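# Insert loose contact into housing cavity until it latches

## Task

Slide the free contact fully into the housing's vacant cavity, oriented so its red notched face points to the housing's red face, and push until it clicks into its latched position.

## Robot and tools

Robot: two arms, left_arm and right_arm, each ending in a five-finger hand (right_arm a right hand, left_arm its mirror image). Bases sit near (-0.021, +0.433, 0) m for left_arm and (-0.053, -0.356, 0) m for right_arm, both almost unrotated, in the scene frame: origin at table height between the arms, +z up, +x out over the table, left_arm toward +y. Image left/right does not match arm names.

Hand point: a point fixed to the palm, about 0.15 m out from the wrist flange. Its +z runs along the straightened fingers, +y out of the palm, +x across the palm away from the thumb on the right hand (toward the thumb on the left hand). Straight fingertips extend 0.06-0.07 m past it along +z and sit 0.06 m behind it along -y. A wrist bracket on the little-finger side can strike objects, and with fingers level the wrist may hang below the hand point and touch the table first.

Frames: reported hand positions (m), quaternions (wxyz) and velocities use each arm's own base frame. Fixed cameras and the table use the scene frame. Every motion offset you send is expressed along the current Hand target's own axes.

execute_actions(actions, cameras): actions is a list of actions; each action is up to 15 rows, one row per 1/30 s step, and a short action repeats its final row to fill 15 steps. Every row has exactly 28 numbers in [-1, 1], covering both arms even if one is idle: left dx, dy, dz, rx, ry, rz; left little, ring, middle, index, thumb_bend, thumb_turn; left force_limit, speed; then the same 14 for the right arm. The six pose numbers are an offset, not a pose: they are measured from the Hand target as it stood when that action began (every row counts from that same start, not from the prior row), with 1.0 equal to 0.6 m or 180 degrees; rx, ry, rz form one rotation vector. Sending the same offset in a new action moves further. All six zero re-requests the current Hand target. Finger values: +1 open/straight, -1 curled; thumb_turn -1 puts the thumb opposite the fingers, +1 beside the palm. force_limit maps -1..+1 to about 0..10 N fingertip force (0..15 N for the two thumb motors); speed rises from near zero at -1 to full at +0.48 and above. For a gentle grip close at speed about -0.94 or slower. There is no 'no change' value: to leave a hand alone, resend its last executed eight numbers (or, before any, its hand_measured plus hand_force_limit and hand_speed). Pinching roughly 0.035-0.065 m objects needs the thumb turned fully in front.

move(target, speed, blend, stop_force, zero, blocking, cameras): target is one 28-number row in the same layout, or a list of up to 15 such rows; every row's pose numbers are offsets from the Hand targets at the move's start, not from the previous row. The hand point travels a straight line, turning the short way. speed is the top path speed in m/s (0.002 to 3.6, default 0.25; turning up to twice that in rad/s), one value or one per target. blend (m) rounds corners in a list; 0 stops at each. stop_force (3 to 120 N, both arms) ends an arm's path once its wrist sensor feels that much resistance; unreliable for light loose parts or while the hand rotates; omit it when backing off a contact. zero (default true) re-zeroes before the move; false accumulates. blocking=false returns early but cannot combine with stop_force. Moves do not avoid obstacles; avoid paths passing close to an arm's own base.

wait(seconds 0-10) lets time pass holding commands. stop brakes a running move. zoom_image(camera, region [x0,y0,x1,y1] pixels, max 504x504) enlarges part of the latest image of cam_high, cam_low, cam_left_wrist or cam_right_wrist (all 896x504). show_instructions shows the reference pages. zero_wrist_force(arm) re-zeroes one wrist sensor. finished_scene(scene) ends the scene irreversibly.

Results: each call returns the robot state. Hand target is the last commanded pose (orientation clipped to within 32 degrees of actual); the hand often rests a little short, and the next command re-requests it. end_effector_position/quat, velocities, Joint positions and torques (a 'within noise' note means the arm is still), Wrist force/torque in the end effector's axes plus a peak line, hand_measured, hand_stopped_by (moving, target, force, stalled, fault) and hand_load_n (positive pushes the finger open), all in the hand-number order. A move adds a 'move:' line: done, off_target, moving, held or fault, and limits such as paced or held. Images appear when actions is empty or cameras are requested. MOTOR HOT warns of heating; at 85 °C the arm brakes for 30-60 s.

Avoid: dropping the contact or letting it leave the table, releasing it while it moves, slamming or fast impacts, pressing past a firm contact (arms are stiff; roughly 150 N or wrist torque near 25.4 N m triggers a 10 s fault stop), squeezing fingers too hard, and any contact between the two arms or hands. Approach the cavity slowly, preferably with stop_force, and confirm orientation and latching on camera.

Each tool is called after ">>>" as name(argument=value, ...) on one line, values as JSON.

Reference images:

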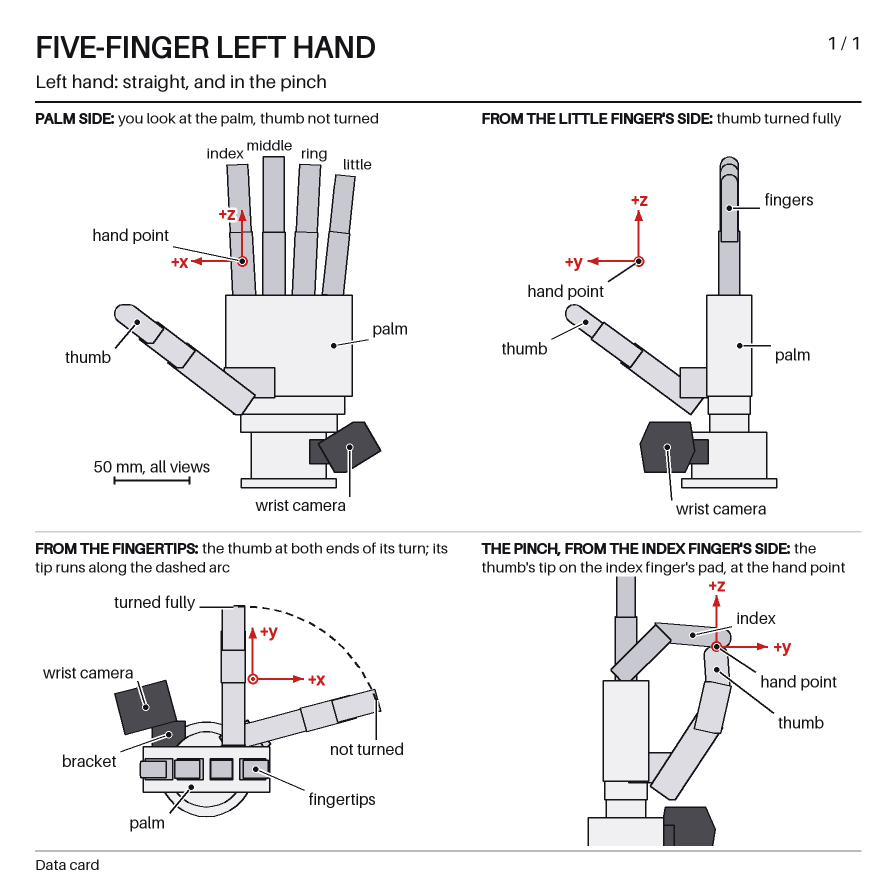

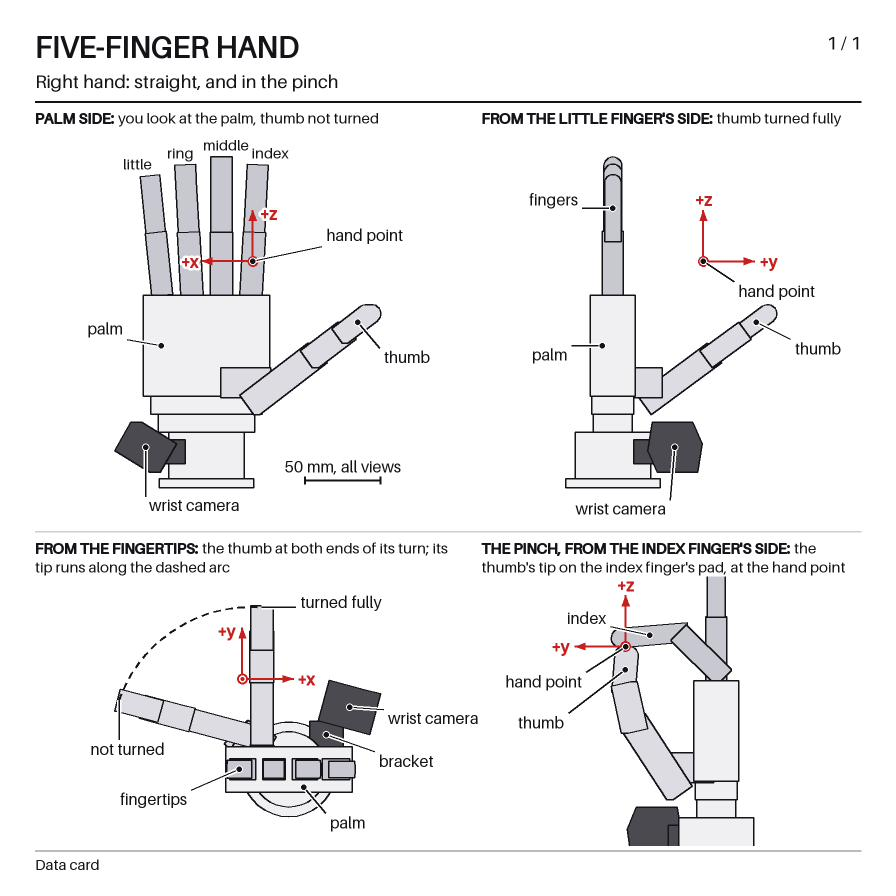

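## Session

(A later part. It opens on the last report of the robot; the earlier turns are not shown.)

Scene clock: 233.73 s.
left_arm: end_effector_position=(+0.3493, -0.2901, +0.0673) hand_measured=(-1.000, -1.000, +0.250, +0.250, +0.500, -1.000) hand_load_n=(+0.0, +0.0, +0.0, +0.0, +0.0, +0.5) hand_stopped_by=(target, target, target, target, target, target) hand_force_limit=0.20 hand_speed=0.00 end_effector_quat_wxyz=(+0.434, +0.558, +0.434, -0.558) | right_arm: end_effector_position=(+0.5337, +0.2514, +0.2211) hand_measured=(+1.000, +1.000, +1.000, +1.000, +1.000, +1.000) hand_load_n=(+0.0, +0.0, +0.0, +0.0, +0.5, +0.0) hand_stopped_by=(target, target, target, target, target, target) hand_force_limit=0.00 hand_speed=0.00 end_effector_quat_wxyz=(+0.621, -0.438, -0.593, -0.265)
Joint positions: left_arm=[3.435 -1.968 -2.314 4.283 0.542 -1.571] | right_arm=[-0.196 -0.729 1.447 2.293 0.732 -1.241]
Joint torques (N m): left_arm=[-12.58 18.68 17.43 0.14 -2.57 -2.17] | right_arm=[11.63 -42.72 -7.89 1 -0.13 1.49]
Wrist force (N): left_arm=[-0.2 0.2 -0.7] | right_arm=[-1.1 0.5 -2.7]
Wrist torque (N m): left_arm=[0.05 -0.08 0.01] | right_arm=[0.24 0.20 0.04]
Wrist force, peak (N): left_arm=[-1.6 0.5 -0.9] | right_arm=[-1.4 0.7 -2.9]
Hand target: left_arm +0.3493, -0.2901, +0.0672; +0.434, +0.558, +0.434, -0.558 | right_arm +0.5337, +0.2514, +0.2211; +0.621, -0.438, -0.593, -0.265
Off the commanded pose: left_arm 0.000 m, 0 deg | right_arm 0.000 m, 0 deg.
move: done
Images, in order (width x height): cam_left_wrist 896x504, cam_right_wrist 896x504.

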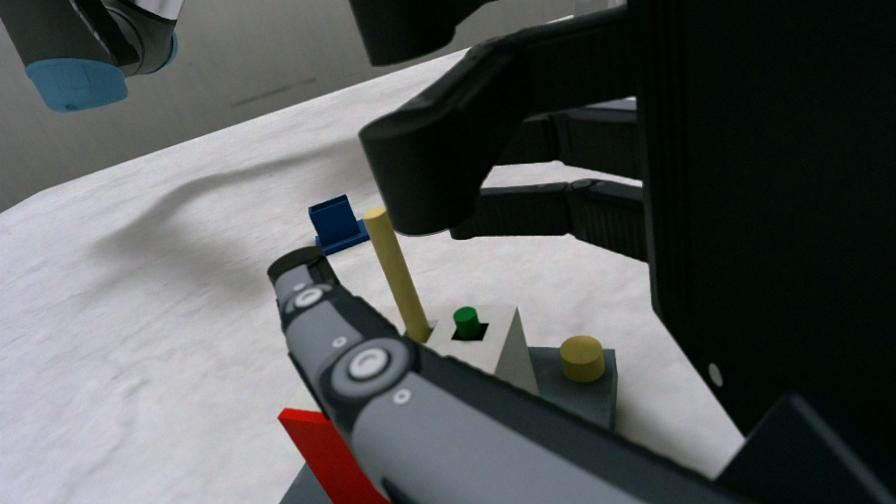

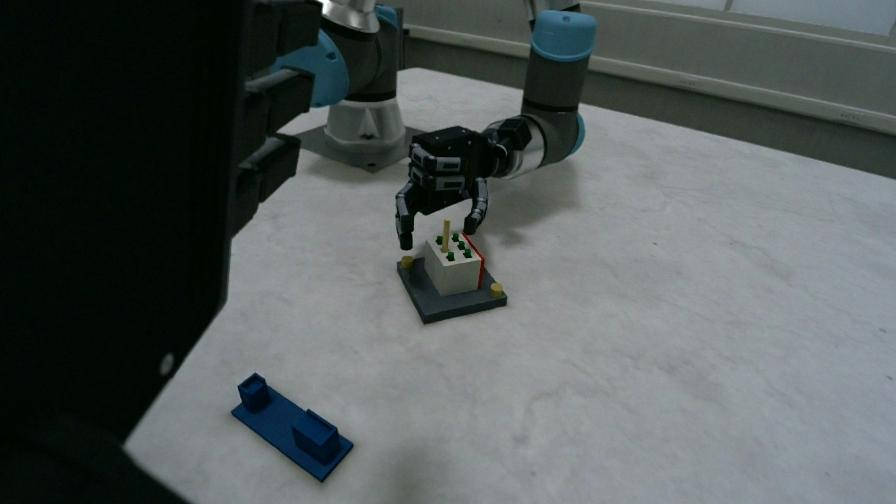

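>>> move(target=[0,0,0,0,0,0,-1,-1,-0.5,-0.5,0.0,-1,-0.3,-0.7,0,0,0,0,0,0,1,1,1,1,1,1,0,0], speed=0.05, cameras=["cam_right_wrist", "cam_left_wrist"])

>>> move(target=[-0.01,0,0,0,0,0,-1,-1,-0.5,-0.5,0.0,-1,-0.3,-0.7,0,0,0,0,0,0,1,1,1,1,1,1,0,0], speed=0.01, stop_force=5, cameras=["cam_right_wrist", "cam_left_wrist"])

>>> zoom_image(camera="cam_right_wrist", region=[390, 150, 510, 300])

Scene clock: 235.83 s.
left_arm: end_effector_position=(+0.3493, -0.2902, +0.0672) hand_measured=(-1.000, -1.000, -0.186, -0.190, +0.192, -1.000) hand_load_n=(+0.0, +0.0, +11.5, +3.5, +6.0, +0.5) hand_stopped_by=(target, target, force, force, force, target) hand_force_limit=-0.30 hand_speed=-0.70 end_effector_quat_wxyz=(+0.434, +0.558, +0.434, -0.558) | right_arm: end_effector_position=(+0.5337, +0.2514, +0.2211) hand_measured=(+1.000, +1.000, +1.000, +1.000, +1.000, +1.000) hand_load_n=(+0.0, -0.5, +0.0, +0.0, +0.0, +0.0) hand_stopped_by=(target, target, target, target, target, target) hand_force_limit=0.00 hand_speed=0.00 end_effector_quat_wxyz=(+0.621, -0.438, -0.593, -0.265)
Joint positions: left_arm=[3.435 -1.968 -2.314 4.283 0.541 -1.571] | right_arm=[-0.196 -0.729 1.447 2.293 0.732 -1.241]
Joint torques (N m): left_arm=[0.75 18.93 15.99 1.28 -1.88 -1.91] | right_arm=[11.98 -43.58 -7.57 0.89 -0.32 1.58]
Wrist force (N): left_arm=[-0.9 -0.4 4.3] | right_arm=[-1.2 0.7 -2.4]
Wrist torque (N m): left_arm=[0.13 -0.02 -0.01] | right_arm=[0.25 0.20 0.04]
Wrist force, peak (N): left_arm=[0.0 -1.5 12.9] | right_arm=[-1.3 0.5 -2.9]
Hand target: left_arm +0.3493, -0.2901, +0.0672; +0.434, +0.558, +0.434, -0.558 | right_arm +0.5337, +0.2514, +0.2211; +0.621, -0.438, -0.593, -0.265
Off the commanded pose: left_arm 0.000 m, 0 deg | right_arm 0.000 m, 0 deg.
move: done
Images, in order (width x height): cam_left_wrist 896x504, cam_right_wrist 896x504.

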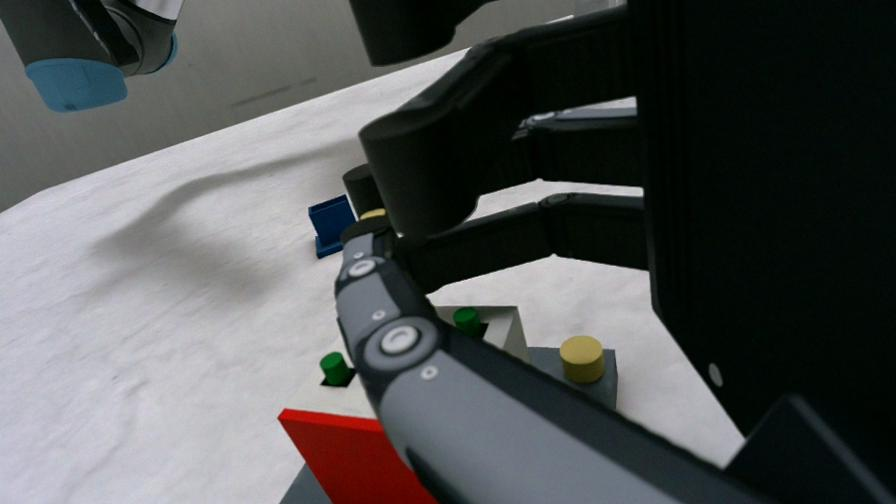

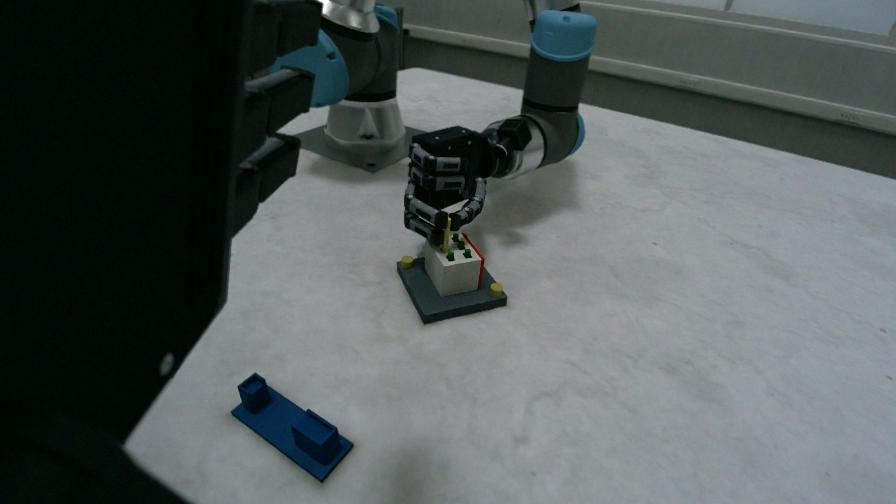

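Scene clock: 236.73 s.
left_arm: end_effector_position=(+0.3493, -0.2902, +0.0681) hand_measured=(-1.000, -1.000, -0.186, -0.190, +0.192, -1.000) hand_load_n=(+0.0, +0.0, +11.5, +3.5, +5.5, +1.5) hand_stopped_by=(target, target, force, force, force, target) hand_force_limit=-0.30 hand_speed=-0.70 end_effector_quat_wxyz=(+0.434, +0.558, +0.434, -0.558) | right_arm: end_effector_position=(+0.5337, +0.2514, +0.2211) hand_measured=(+1.000, +1.000, +1.000, +1.000, +1.000, +1.000) hand_load_n=(+0.0, +0.0, +0.0, -0.5, +0.0, +0.0) hand_stopped_by=(target, target, target, target, target, target) hand_force_limit=0.00 hand_speed=0.00 end_effector_quat_wxyz=(+0.621, -0.438, -0.593, -0.265)
Joint positions: left_arm=[3.435 -1.966 -2.314 4.28 0.541 -1.571] | right_arm=[-0.196 -0.729 1.447 2.293 0.732 -1.241]
Joint torques (N m): left_arm=[4.49 20.66 -2.15 2.32 -1.85 -0.84] | right_arm=[11.02 -43.27 -8.77 0.65 -0.07 1.52]
Wrist force (N): left_arm=[-3.3 -1.6 2.9] | right_arm=[-1.1 0.9 -2.8]
Wrist torque (N m): left_arm=[0.13 -0.04 0.01] | right_arm=[0.31 0.19 0.06]
Wrist force, peak (N): left_arm=[6.7 -1.1 2.3] | right_arm=[-1.1 0.4 -3.0]
Hand target: left_arm +0.3493, -0.2902, +0.0681; +0.434, +0.558, +0.434, -0.558 (not the last commanded pose) | right_arm +0.5337, +0.2514, +0.2211; +0.621, -0.438, -0.593, -0.265
Off the commanded pose: left_arm 0.005 m, 0 deg | right_arm 0.000 m, 0 deg.
move: contact (left_arm)
Images, in order (width x height): cam_left_wrist 896x504, cam_right_wrist 896x504.

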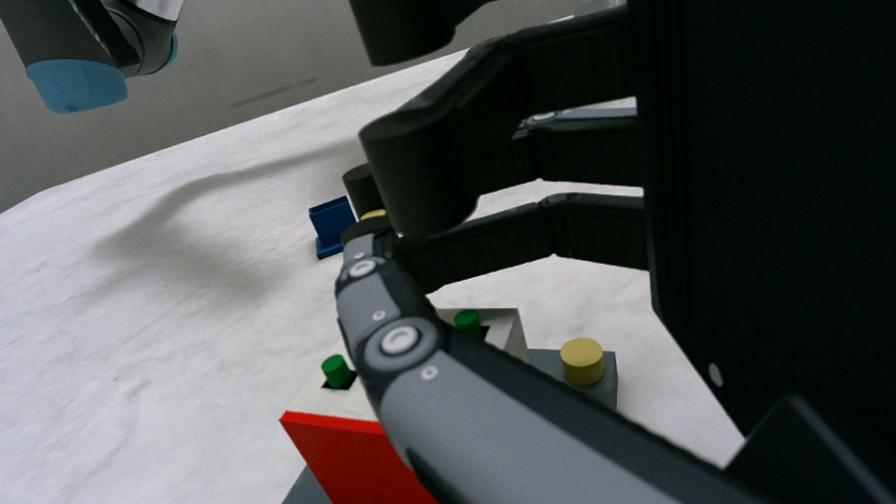

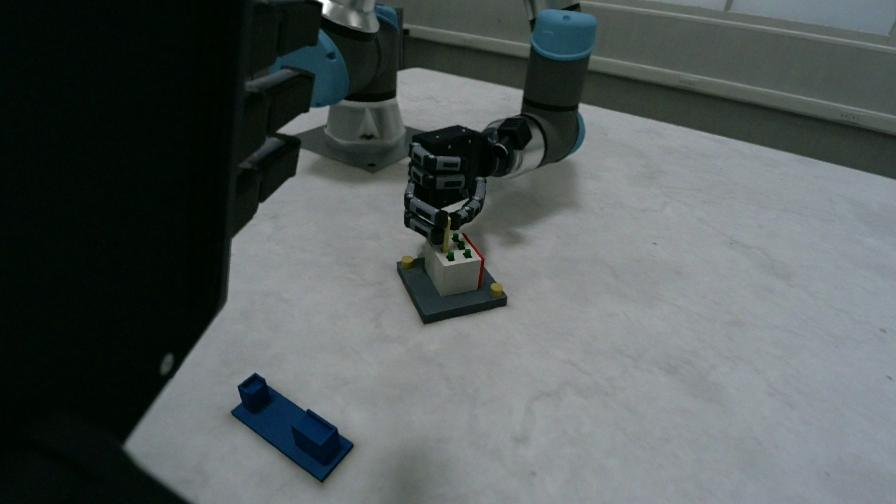

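Scaled by 3.360.

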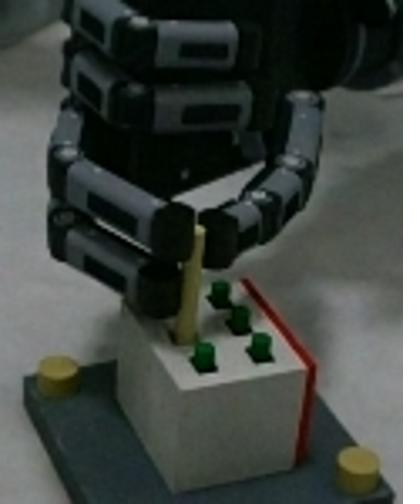

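>>> move(target=[-0.01,0,0,0,0,0,-1,-1,-0.5,-0.5,0.0,-1,-0.3,-0.7,0,0,0,0,0,0,1,1,1,1,1,1,0,0], speed=0.01, stop_force=12, cameras=["cam_right_wrist"])

>>> zoom_image(camera="cam_right_wrist", region=[390, 150, 510, 300])

Scene clock: 238.87 s.
left_arm: end_effector_position=(+0.3493, -0.2902, +0.0741) hand_measured=(-1.000, -1.000, -0.188, -0.190, +0.190, -1.000) hand_load_n=(+0.0, +0.0, +0.0, +1.5, +0.0, +0.0) hand_stopped_by=(target, target, force, force, force, target) hand_force_limit=-0.30 hand_speed=-0.70 end_effector_quat_wxyz=(+0.434, +0.558, +0.434, -0.558) | right_arm: end_effector_position=(+0.5337, +0.2514, +0.2211) hand_measured=(+1.000, +1.000, +1.000, +1.000, +1.000, +1.000) hand_load_n=(-0.5, +0.0, +0.0, +0.0, +0.0, +0.0) hand_stopped_by=(target, target, target, target, target, target) hand_force_limit=0.00 hand_speed=0.00 end_effector_quat_wxyz=(+0.621, -0.438, -0.593, -0.265)
Joint positions: left_arm=[3.435 -1.948 -2.312 4.261 0.541 -1.571] | right_arm=[-0.196 -0.729 1.447 2.293 0.732 -1.241]
Joint torques (N m): left_arm=[2.77 16.67 9.33 1.69 -2.15 1.31] | right_arm=[12.28 -42.73 -8.23 0.45 -0.44 1.46]
Wrist force (N): left_arm=[-0.4 -0.3 0.1] | right_arm=[-1.1 0.7 -2.6]
Wrist torque (N m): left_arm=[0.06 -0.05 -0.03] | right_arm=[0.27 0.19 0.05]
Wrist force, peak (N): left_arm=[7.1 -0.8 1.4] | right_arm=[-1.3 0.8 -2.9]
Hand target: left_arm +0.3493, -0.2902, +0.0741; +0.434, +0.558, +0.434, -0.558 | right_arm +0.5337, +0.2514, +0.2211; +0.621, -0.438, -0.593, -0.265
Off the commanded pose: left_arm 0.000 m, 0 deg | right_arm 0.000 m, 0 deg.
move: done
Images, in order (width x height): cam_right_wrist 896x504.

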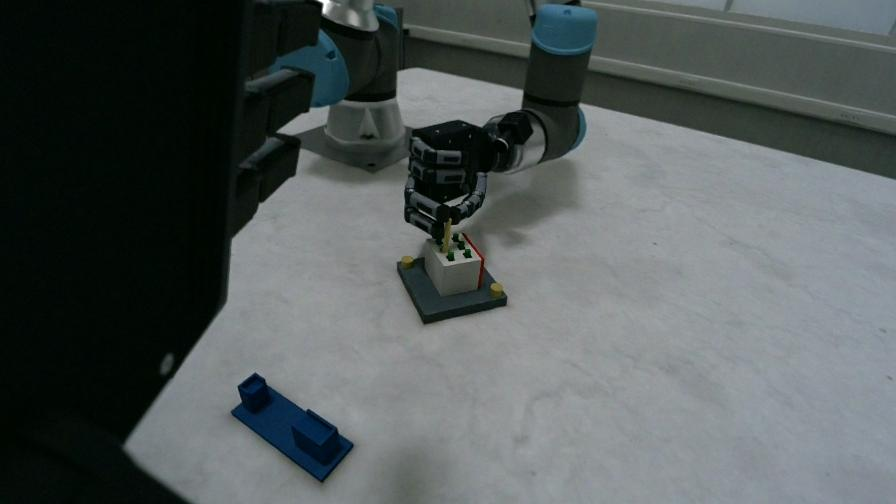

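Scaled by 3.360.

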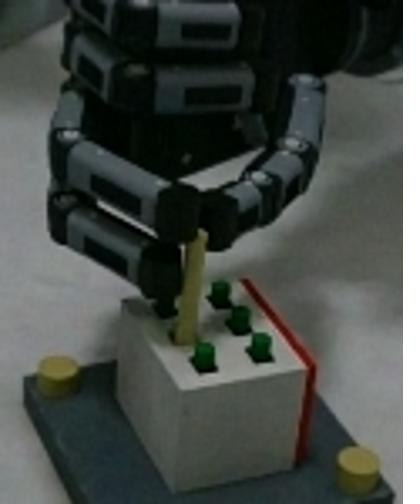

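>>> move(target=[[0,0,0,0,0,0,-1,-1,0.0,0.0,0.4,-1,0.2,-0.5,0,0,0,0,0,0,1,1,1,1,1,1,0,0],[0.0185,0.004,0,0,0,0,-1,-1,0.0,0.0,0.4,-1,0.2,-0.5,0,0,0,0,0,0,1,1,1,1,1,1,0,0],[0.0185,0.004,0,0,0,0,-1,-1,-0.5,-0.5,0.05,-1,0.2,-0.8,0,0,0,0,0,0,1,1,1,1,1,1,0,0]], speed=0.04, cameras=["cam_right_wrist"])

>>> zoom_image(camera="cam_right_wrist", region=[390, 150, 510, 300])

Scene clock: 242.80 s.
left_arm: end_effector_position=(+0.3516, -0.2908, +0.0630) hand_measured=(-1.000, -1.000, -0.182, -0.182, +0.168, -1.000) hand_load_n=(+0.0, +0.0, +7.5, +8.5, +9.5, +0.5) hand_stopped_by=(target, target, force, force, force, target) hand_force_limit=0.20 hand_speed=-0.80 end_effector_quat_wxyz=(+0.434, +0.558, +0.434, -0.558) | right_arm: end_effector_position=(+0.5337, +0.2514, +0.2211) hand_measured=(+1.000, +1.000, +1.000, +1.000, +1.000, +1.000) hand_load_n=(+0.0, +0.0, +0.0, +0.0, +0.0, +0.0) hand_stopped_by=(target, target, target, target, target, target) hand_force_limit=0.00 hand_speed=0.00 end_effector_quat_wxyz=(+0.621, -0.438, -0.593, -0.265)
Joint positions: left_arm=[3.431 -1.984 -2.309 4.293 0.538 -1.571] | right_arm=[-0.196 -0.729 1.447 2.293 0.732 -1.241]
Joint torques (N m): left_arm=[13.82 33.77 -1.18 1.33 1.45 1.27] | right_arm=[11.59 -43.12 -7.7 -0.02 -0.7 1.36]
Wrist force (N): left_arm=[-0.4 0.0 3.0] | right_arm=[-1.3 0.5 -2.7]
Wrist torque (N m): left_arm=[0.12 -0.12 -0.04] | right_arm=[0.24 0.21 0.03]
Wrist force, peak (N): left_arm=[1.2 -0.9 13.1] | right_arm=[-1.3 0.8 -3.0]
Hand target: left_arm +0.3516, -0.2908, +0.0630; +0.434, +0.558, +0.434, -0.558 | right_arm +0.5337, +0.2514, +0.2211; +0.621, -0.438, -0.593, -0.265
Off the commanded pose: left_arm 0.000 m, 0 deg | right_arm 0.000 m, 0 deg.
move: done
Images, in order (width x height): cam_right_wrist 896x504.

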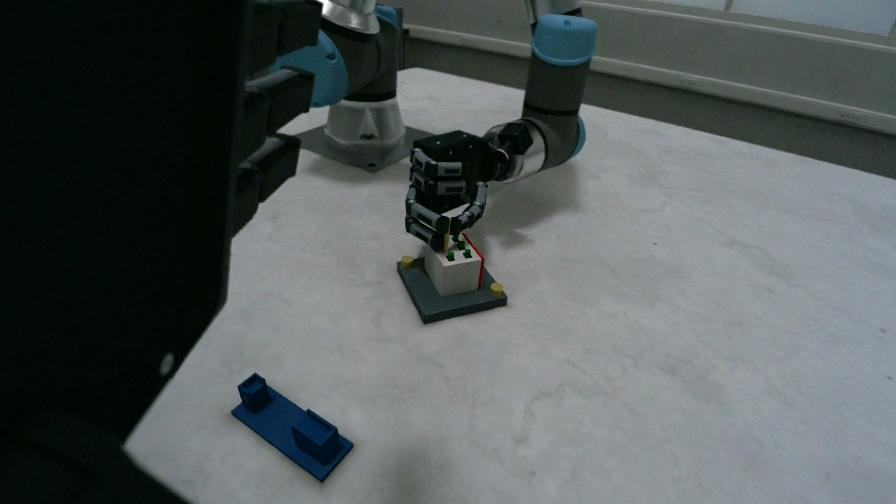

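Scaled by 3.360.

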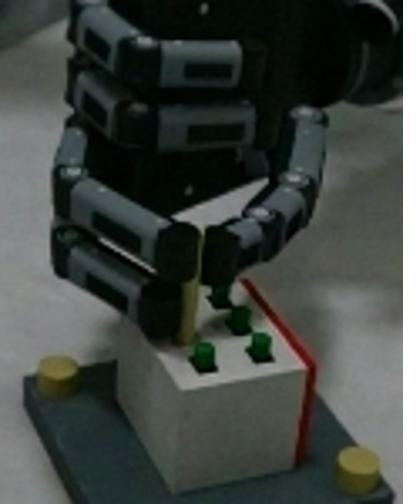

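>>> move(target=[-0.0083,0,0,0,0,0,-1,-1,-0.5,-0.5,0.05,-1,0.2,-0.8,0,0,0,0,0,0,1,1,1,1,1,1,0,0], speed=0.01, stop_force=12, cameras=["cam_right_wrist"])

>>> zoom_image(camera="cam_right_wrist", region=[390, 150, 510, 300])

Scene clock: 244.70 s.
left_arm: end_effector_position=(+0.3516, -0.2907, +0.0680) hand_measured=(-1.000, -1.000, -0.182, -0.182, +0.168, -1.000) hand_load_n=(+0.0, +0.0, +6.0, +9.5, +7.0, +4.0) hand_stopped_by=(target, target, force, force, force, target) hand_force_limit=0.20 hand_speed=-0.80 end_effector_quat_wxyz=(+0.434, +0.558, +0.434, -0.558) | right_arm: end_effector_position=(+0.5337, +0.2514, +0.2211) hand_measured=(+1.000, +1.000, +1.000, +1.000, +1.000, +1.000) hand_load_n=(+0.0, +0.0, +0.0, +0.0, +0.0, +0.0) hand_stopped_by=(target, target, target, target, target, target) hand_force_limit=0.00 hand_speed=0.00 end_effector_quat_wxyz=(+0.621, -0.438, -0.593, -0.265)
Joint positions: left_arm=[3.431 -1.97 -2.307 4.277 0.538 -1.571] | right_arm=[-0.196 -0.729 1.447 2.293 0.732 -1.241]
Joint torques (N m): left_arm=[8.58 19.03 12.85 1.48 1.77 0.46] | right_arm=[10.42 -43.09 -7.38 -0.36 -0.74 1.58]
Wrist force (N): left_arm=[6.5 1.0 1.6] | right_arm=[-1.1 0.6 -2.6]
Wrist torque (N m): left_arm=[0.10 -0.19 -0.04] | right_arm=[0.26 0.18 0.05]
Wrist force, peak (N): left_arm=[8.3 1.5 2.3] | right_arm=[-1.3 0.5 -3.0]
Hand target: left_arm +0.3516, -0.2908, +0.0680; +0.434, +0.558, +0.434, -0.558 | right_arm +0.5337, +0.2514, +0.2211; +0.621, -0.438, -0.593, -0.265
Off the commanded pose: left_arm 0.000 m, 0 deg | right_arm 0.000 m, 0 deg.
move: done
Images, in order (width x height): cam_right_wrist 896x504.

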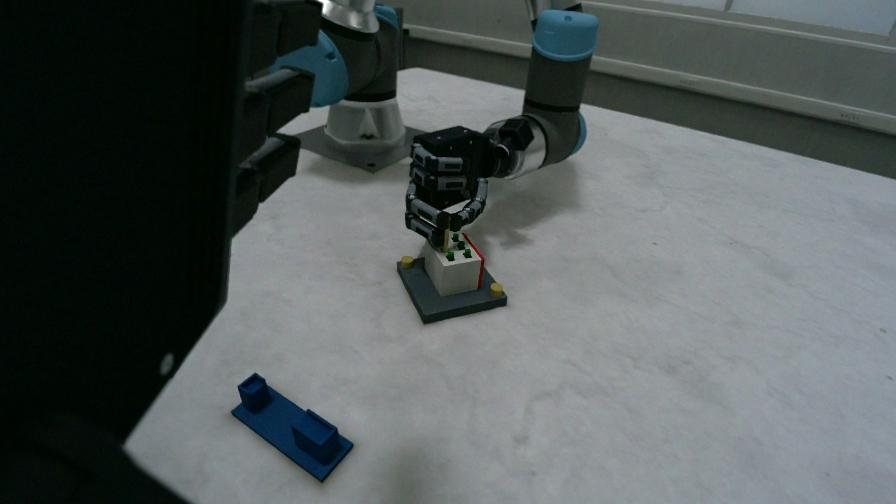

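Scaled by 3.360.

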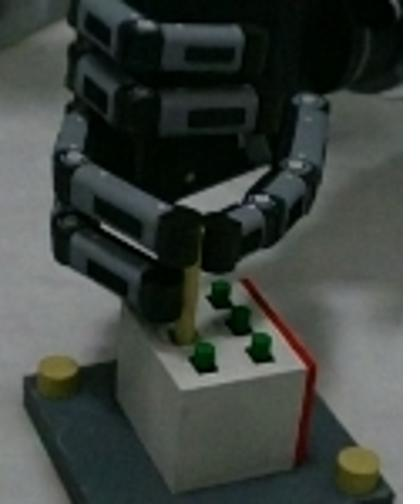

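>>> move(target=[[0,0,0,0,0,0,-1,-1,0.2,0.2,0.5,-1,0.2,-0.5,0,0,0,0,0,0,1,1,1,1,1,1,0,0],[-0.12,0,0,0,0,0,-1,-1,0.2,0.2,0.5,-1,0.2,-0.5,0,0,0,0,0,0,1,1,1,1,1,1,0,0]], speed=0.1, cameras=["cam_right_wrist"])

>>> zoom_image(camera="cam_right_wrist", region=[400, 190, 500, 310])

Scene clock: 247.27 s.
left_arm: end_effector_position=(+0.3517, -0.2908, +0.1400) hand_measured=(-1.000, -1.000, +0.200, +0.200, +0.500, -1.000) hand_load_n=(+0.0, +0.0, +0.0, +0.0, +0.0, +0.5) hand_stopped_by=(target, target, target, target, target, target) hand_force_limit=0.20 hand_speed=-0.50 end_effector_quat_wxyz=(+0.434, +0.558, +0.434, -0.558) | right_arm: end_effector_position=(+0.5337, +0.2514, +0.2211) hand_measured=(+1.000, +1.000, +1.000, +1.000, +1.000, +1.000) hand_load_n=(+0.0, +0.0, +0.0, +0.0, +0.0, +0.0) hand_stopped_by=(target, target, target, target, target, target) hand_force_limit=0.00 hand_speed=0.00 end_effector_quat_wxyz=(+0.621, -0.438, -0.593, -0.265)
Joint positions: left_arm=[3.431 -1.778 -2.266 4.045 0.538 -1.571] | right_arm=[-0.196 -0.729 1.447 2.293 0.732 -1.241]
Joint torques (N m): left_arm=[10.67 24.68 0.62 -1.2 2.47 2.33] | right_arm=[12 -44.3 -8.05 -0.57 -1.06 1.66]
Wrist force (N): left_arm=[-0.3 0.6 -0.8] | right_arm=[-1.1 0.5 -2.9]
Wrist torque (N m): left_arm=[0.11 -0.06 -0.03] | right_arm=[0.24 0.19 0.04]
Wrist force, peak (N): left_arm=[6.6 0.9 1.6] | right_arm=[-1.2 0.8 -2.9]
Hand target: left_arm +0.3516, -0.2908, +0.1400; +0.434, +0.558, +0.434, -0.558 | right_arm +0.5337, +0.2514, +0.2211; +0.621, -0.438, -0.593, -0.265
Off the commanded pose: left_arm 0.000 m, 0 deg | right_arm 0.000 m, 0 deg.
move: done
Images, in order (width x height): cam_right_wrist 896x504.

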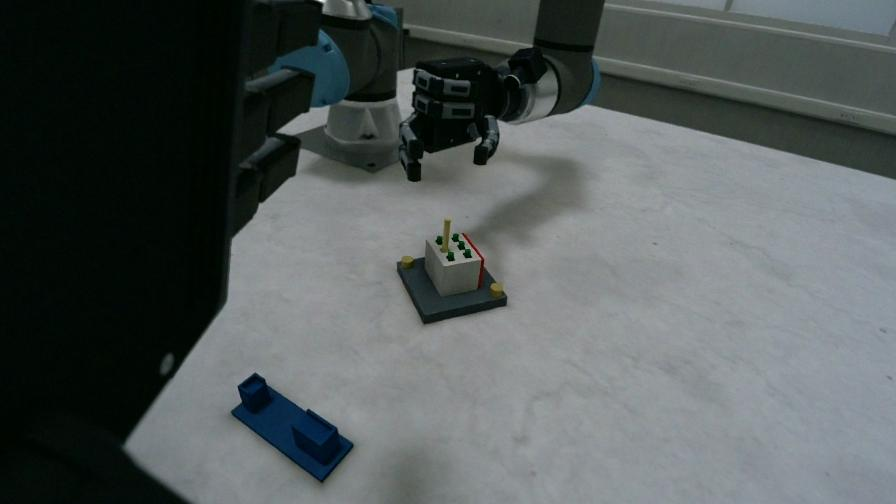

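Scaled by 4.200.

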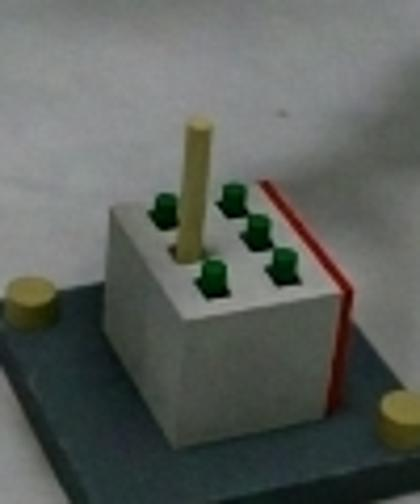

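>>> finished_scene(scene=1)

The scene is finished: the task was done.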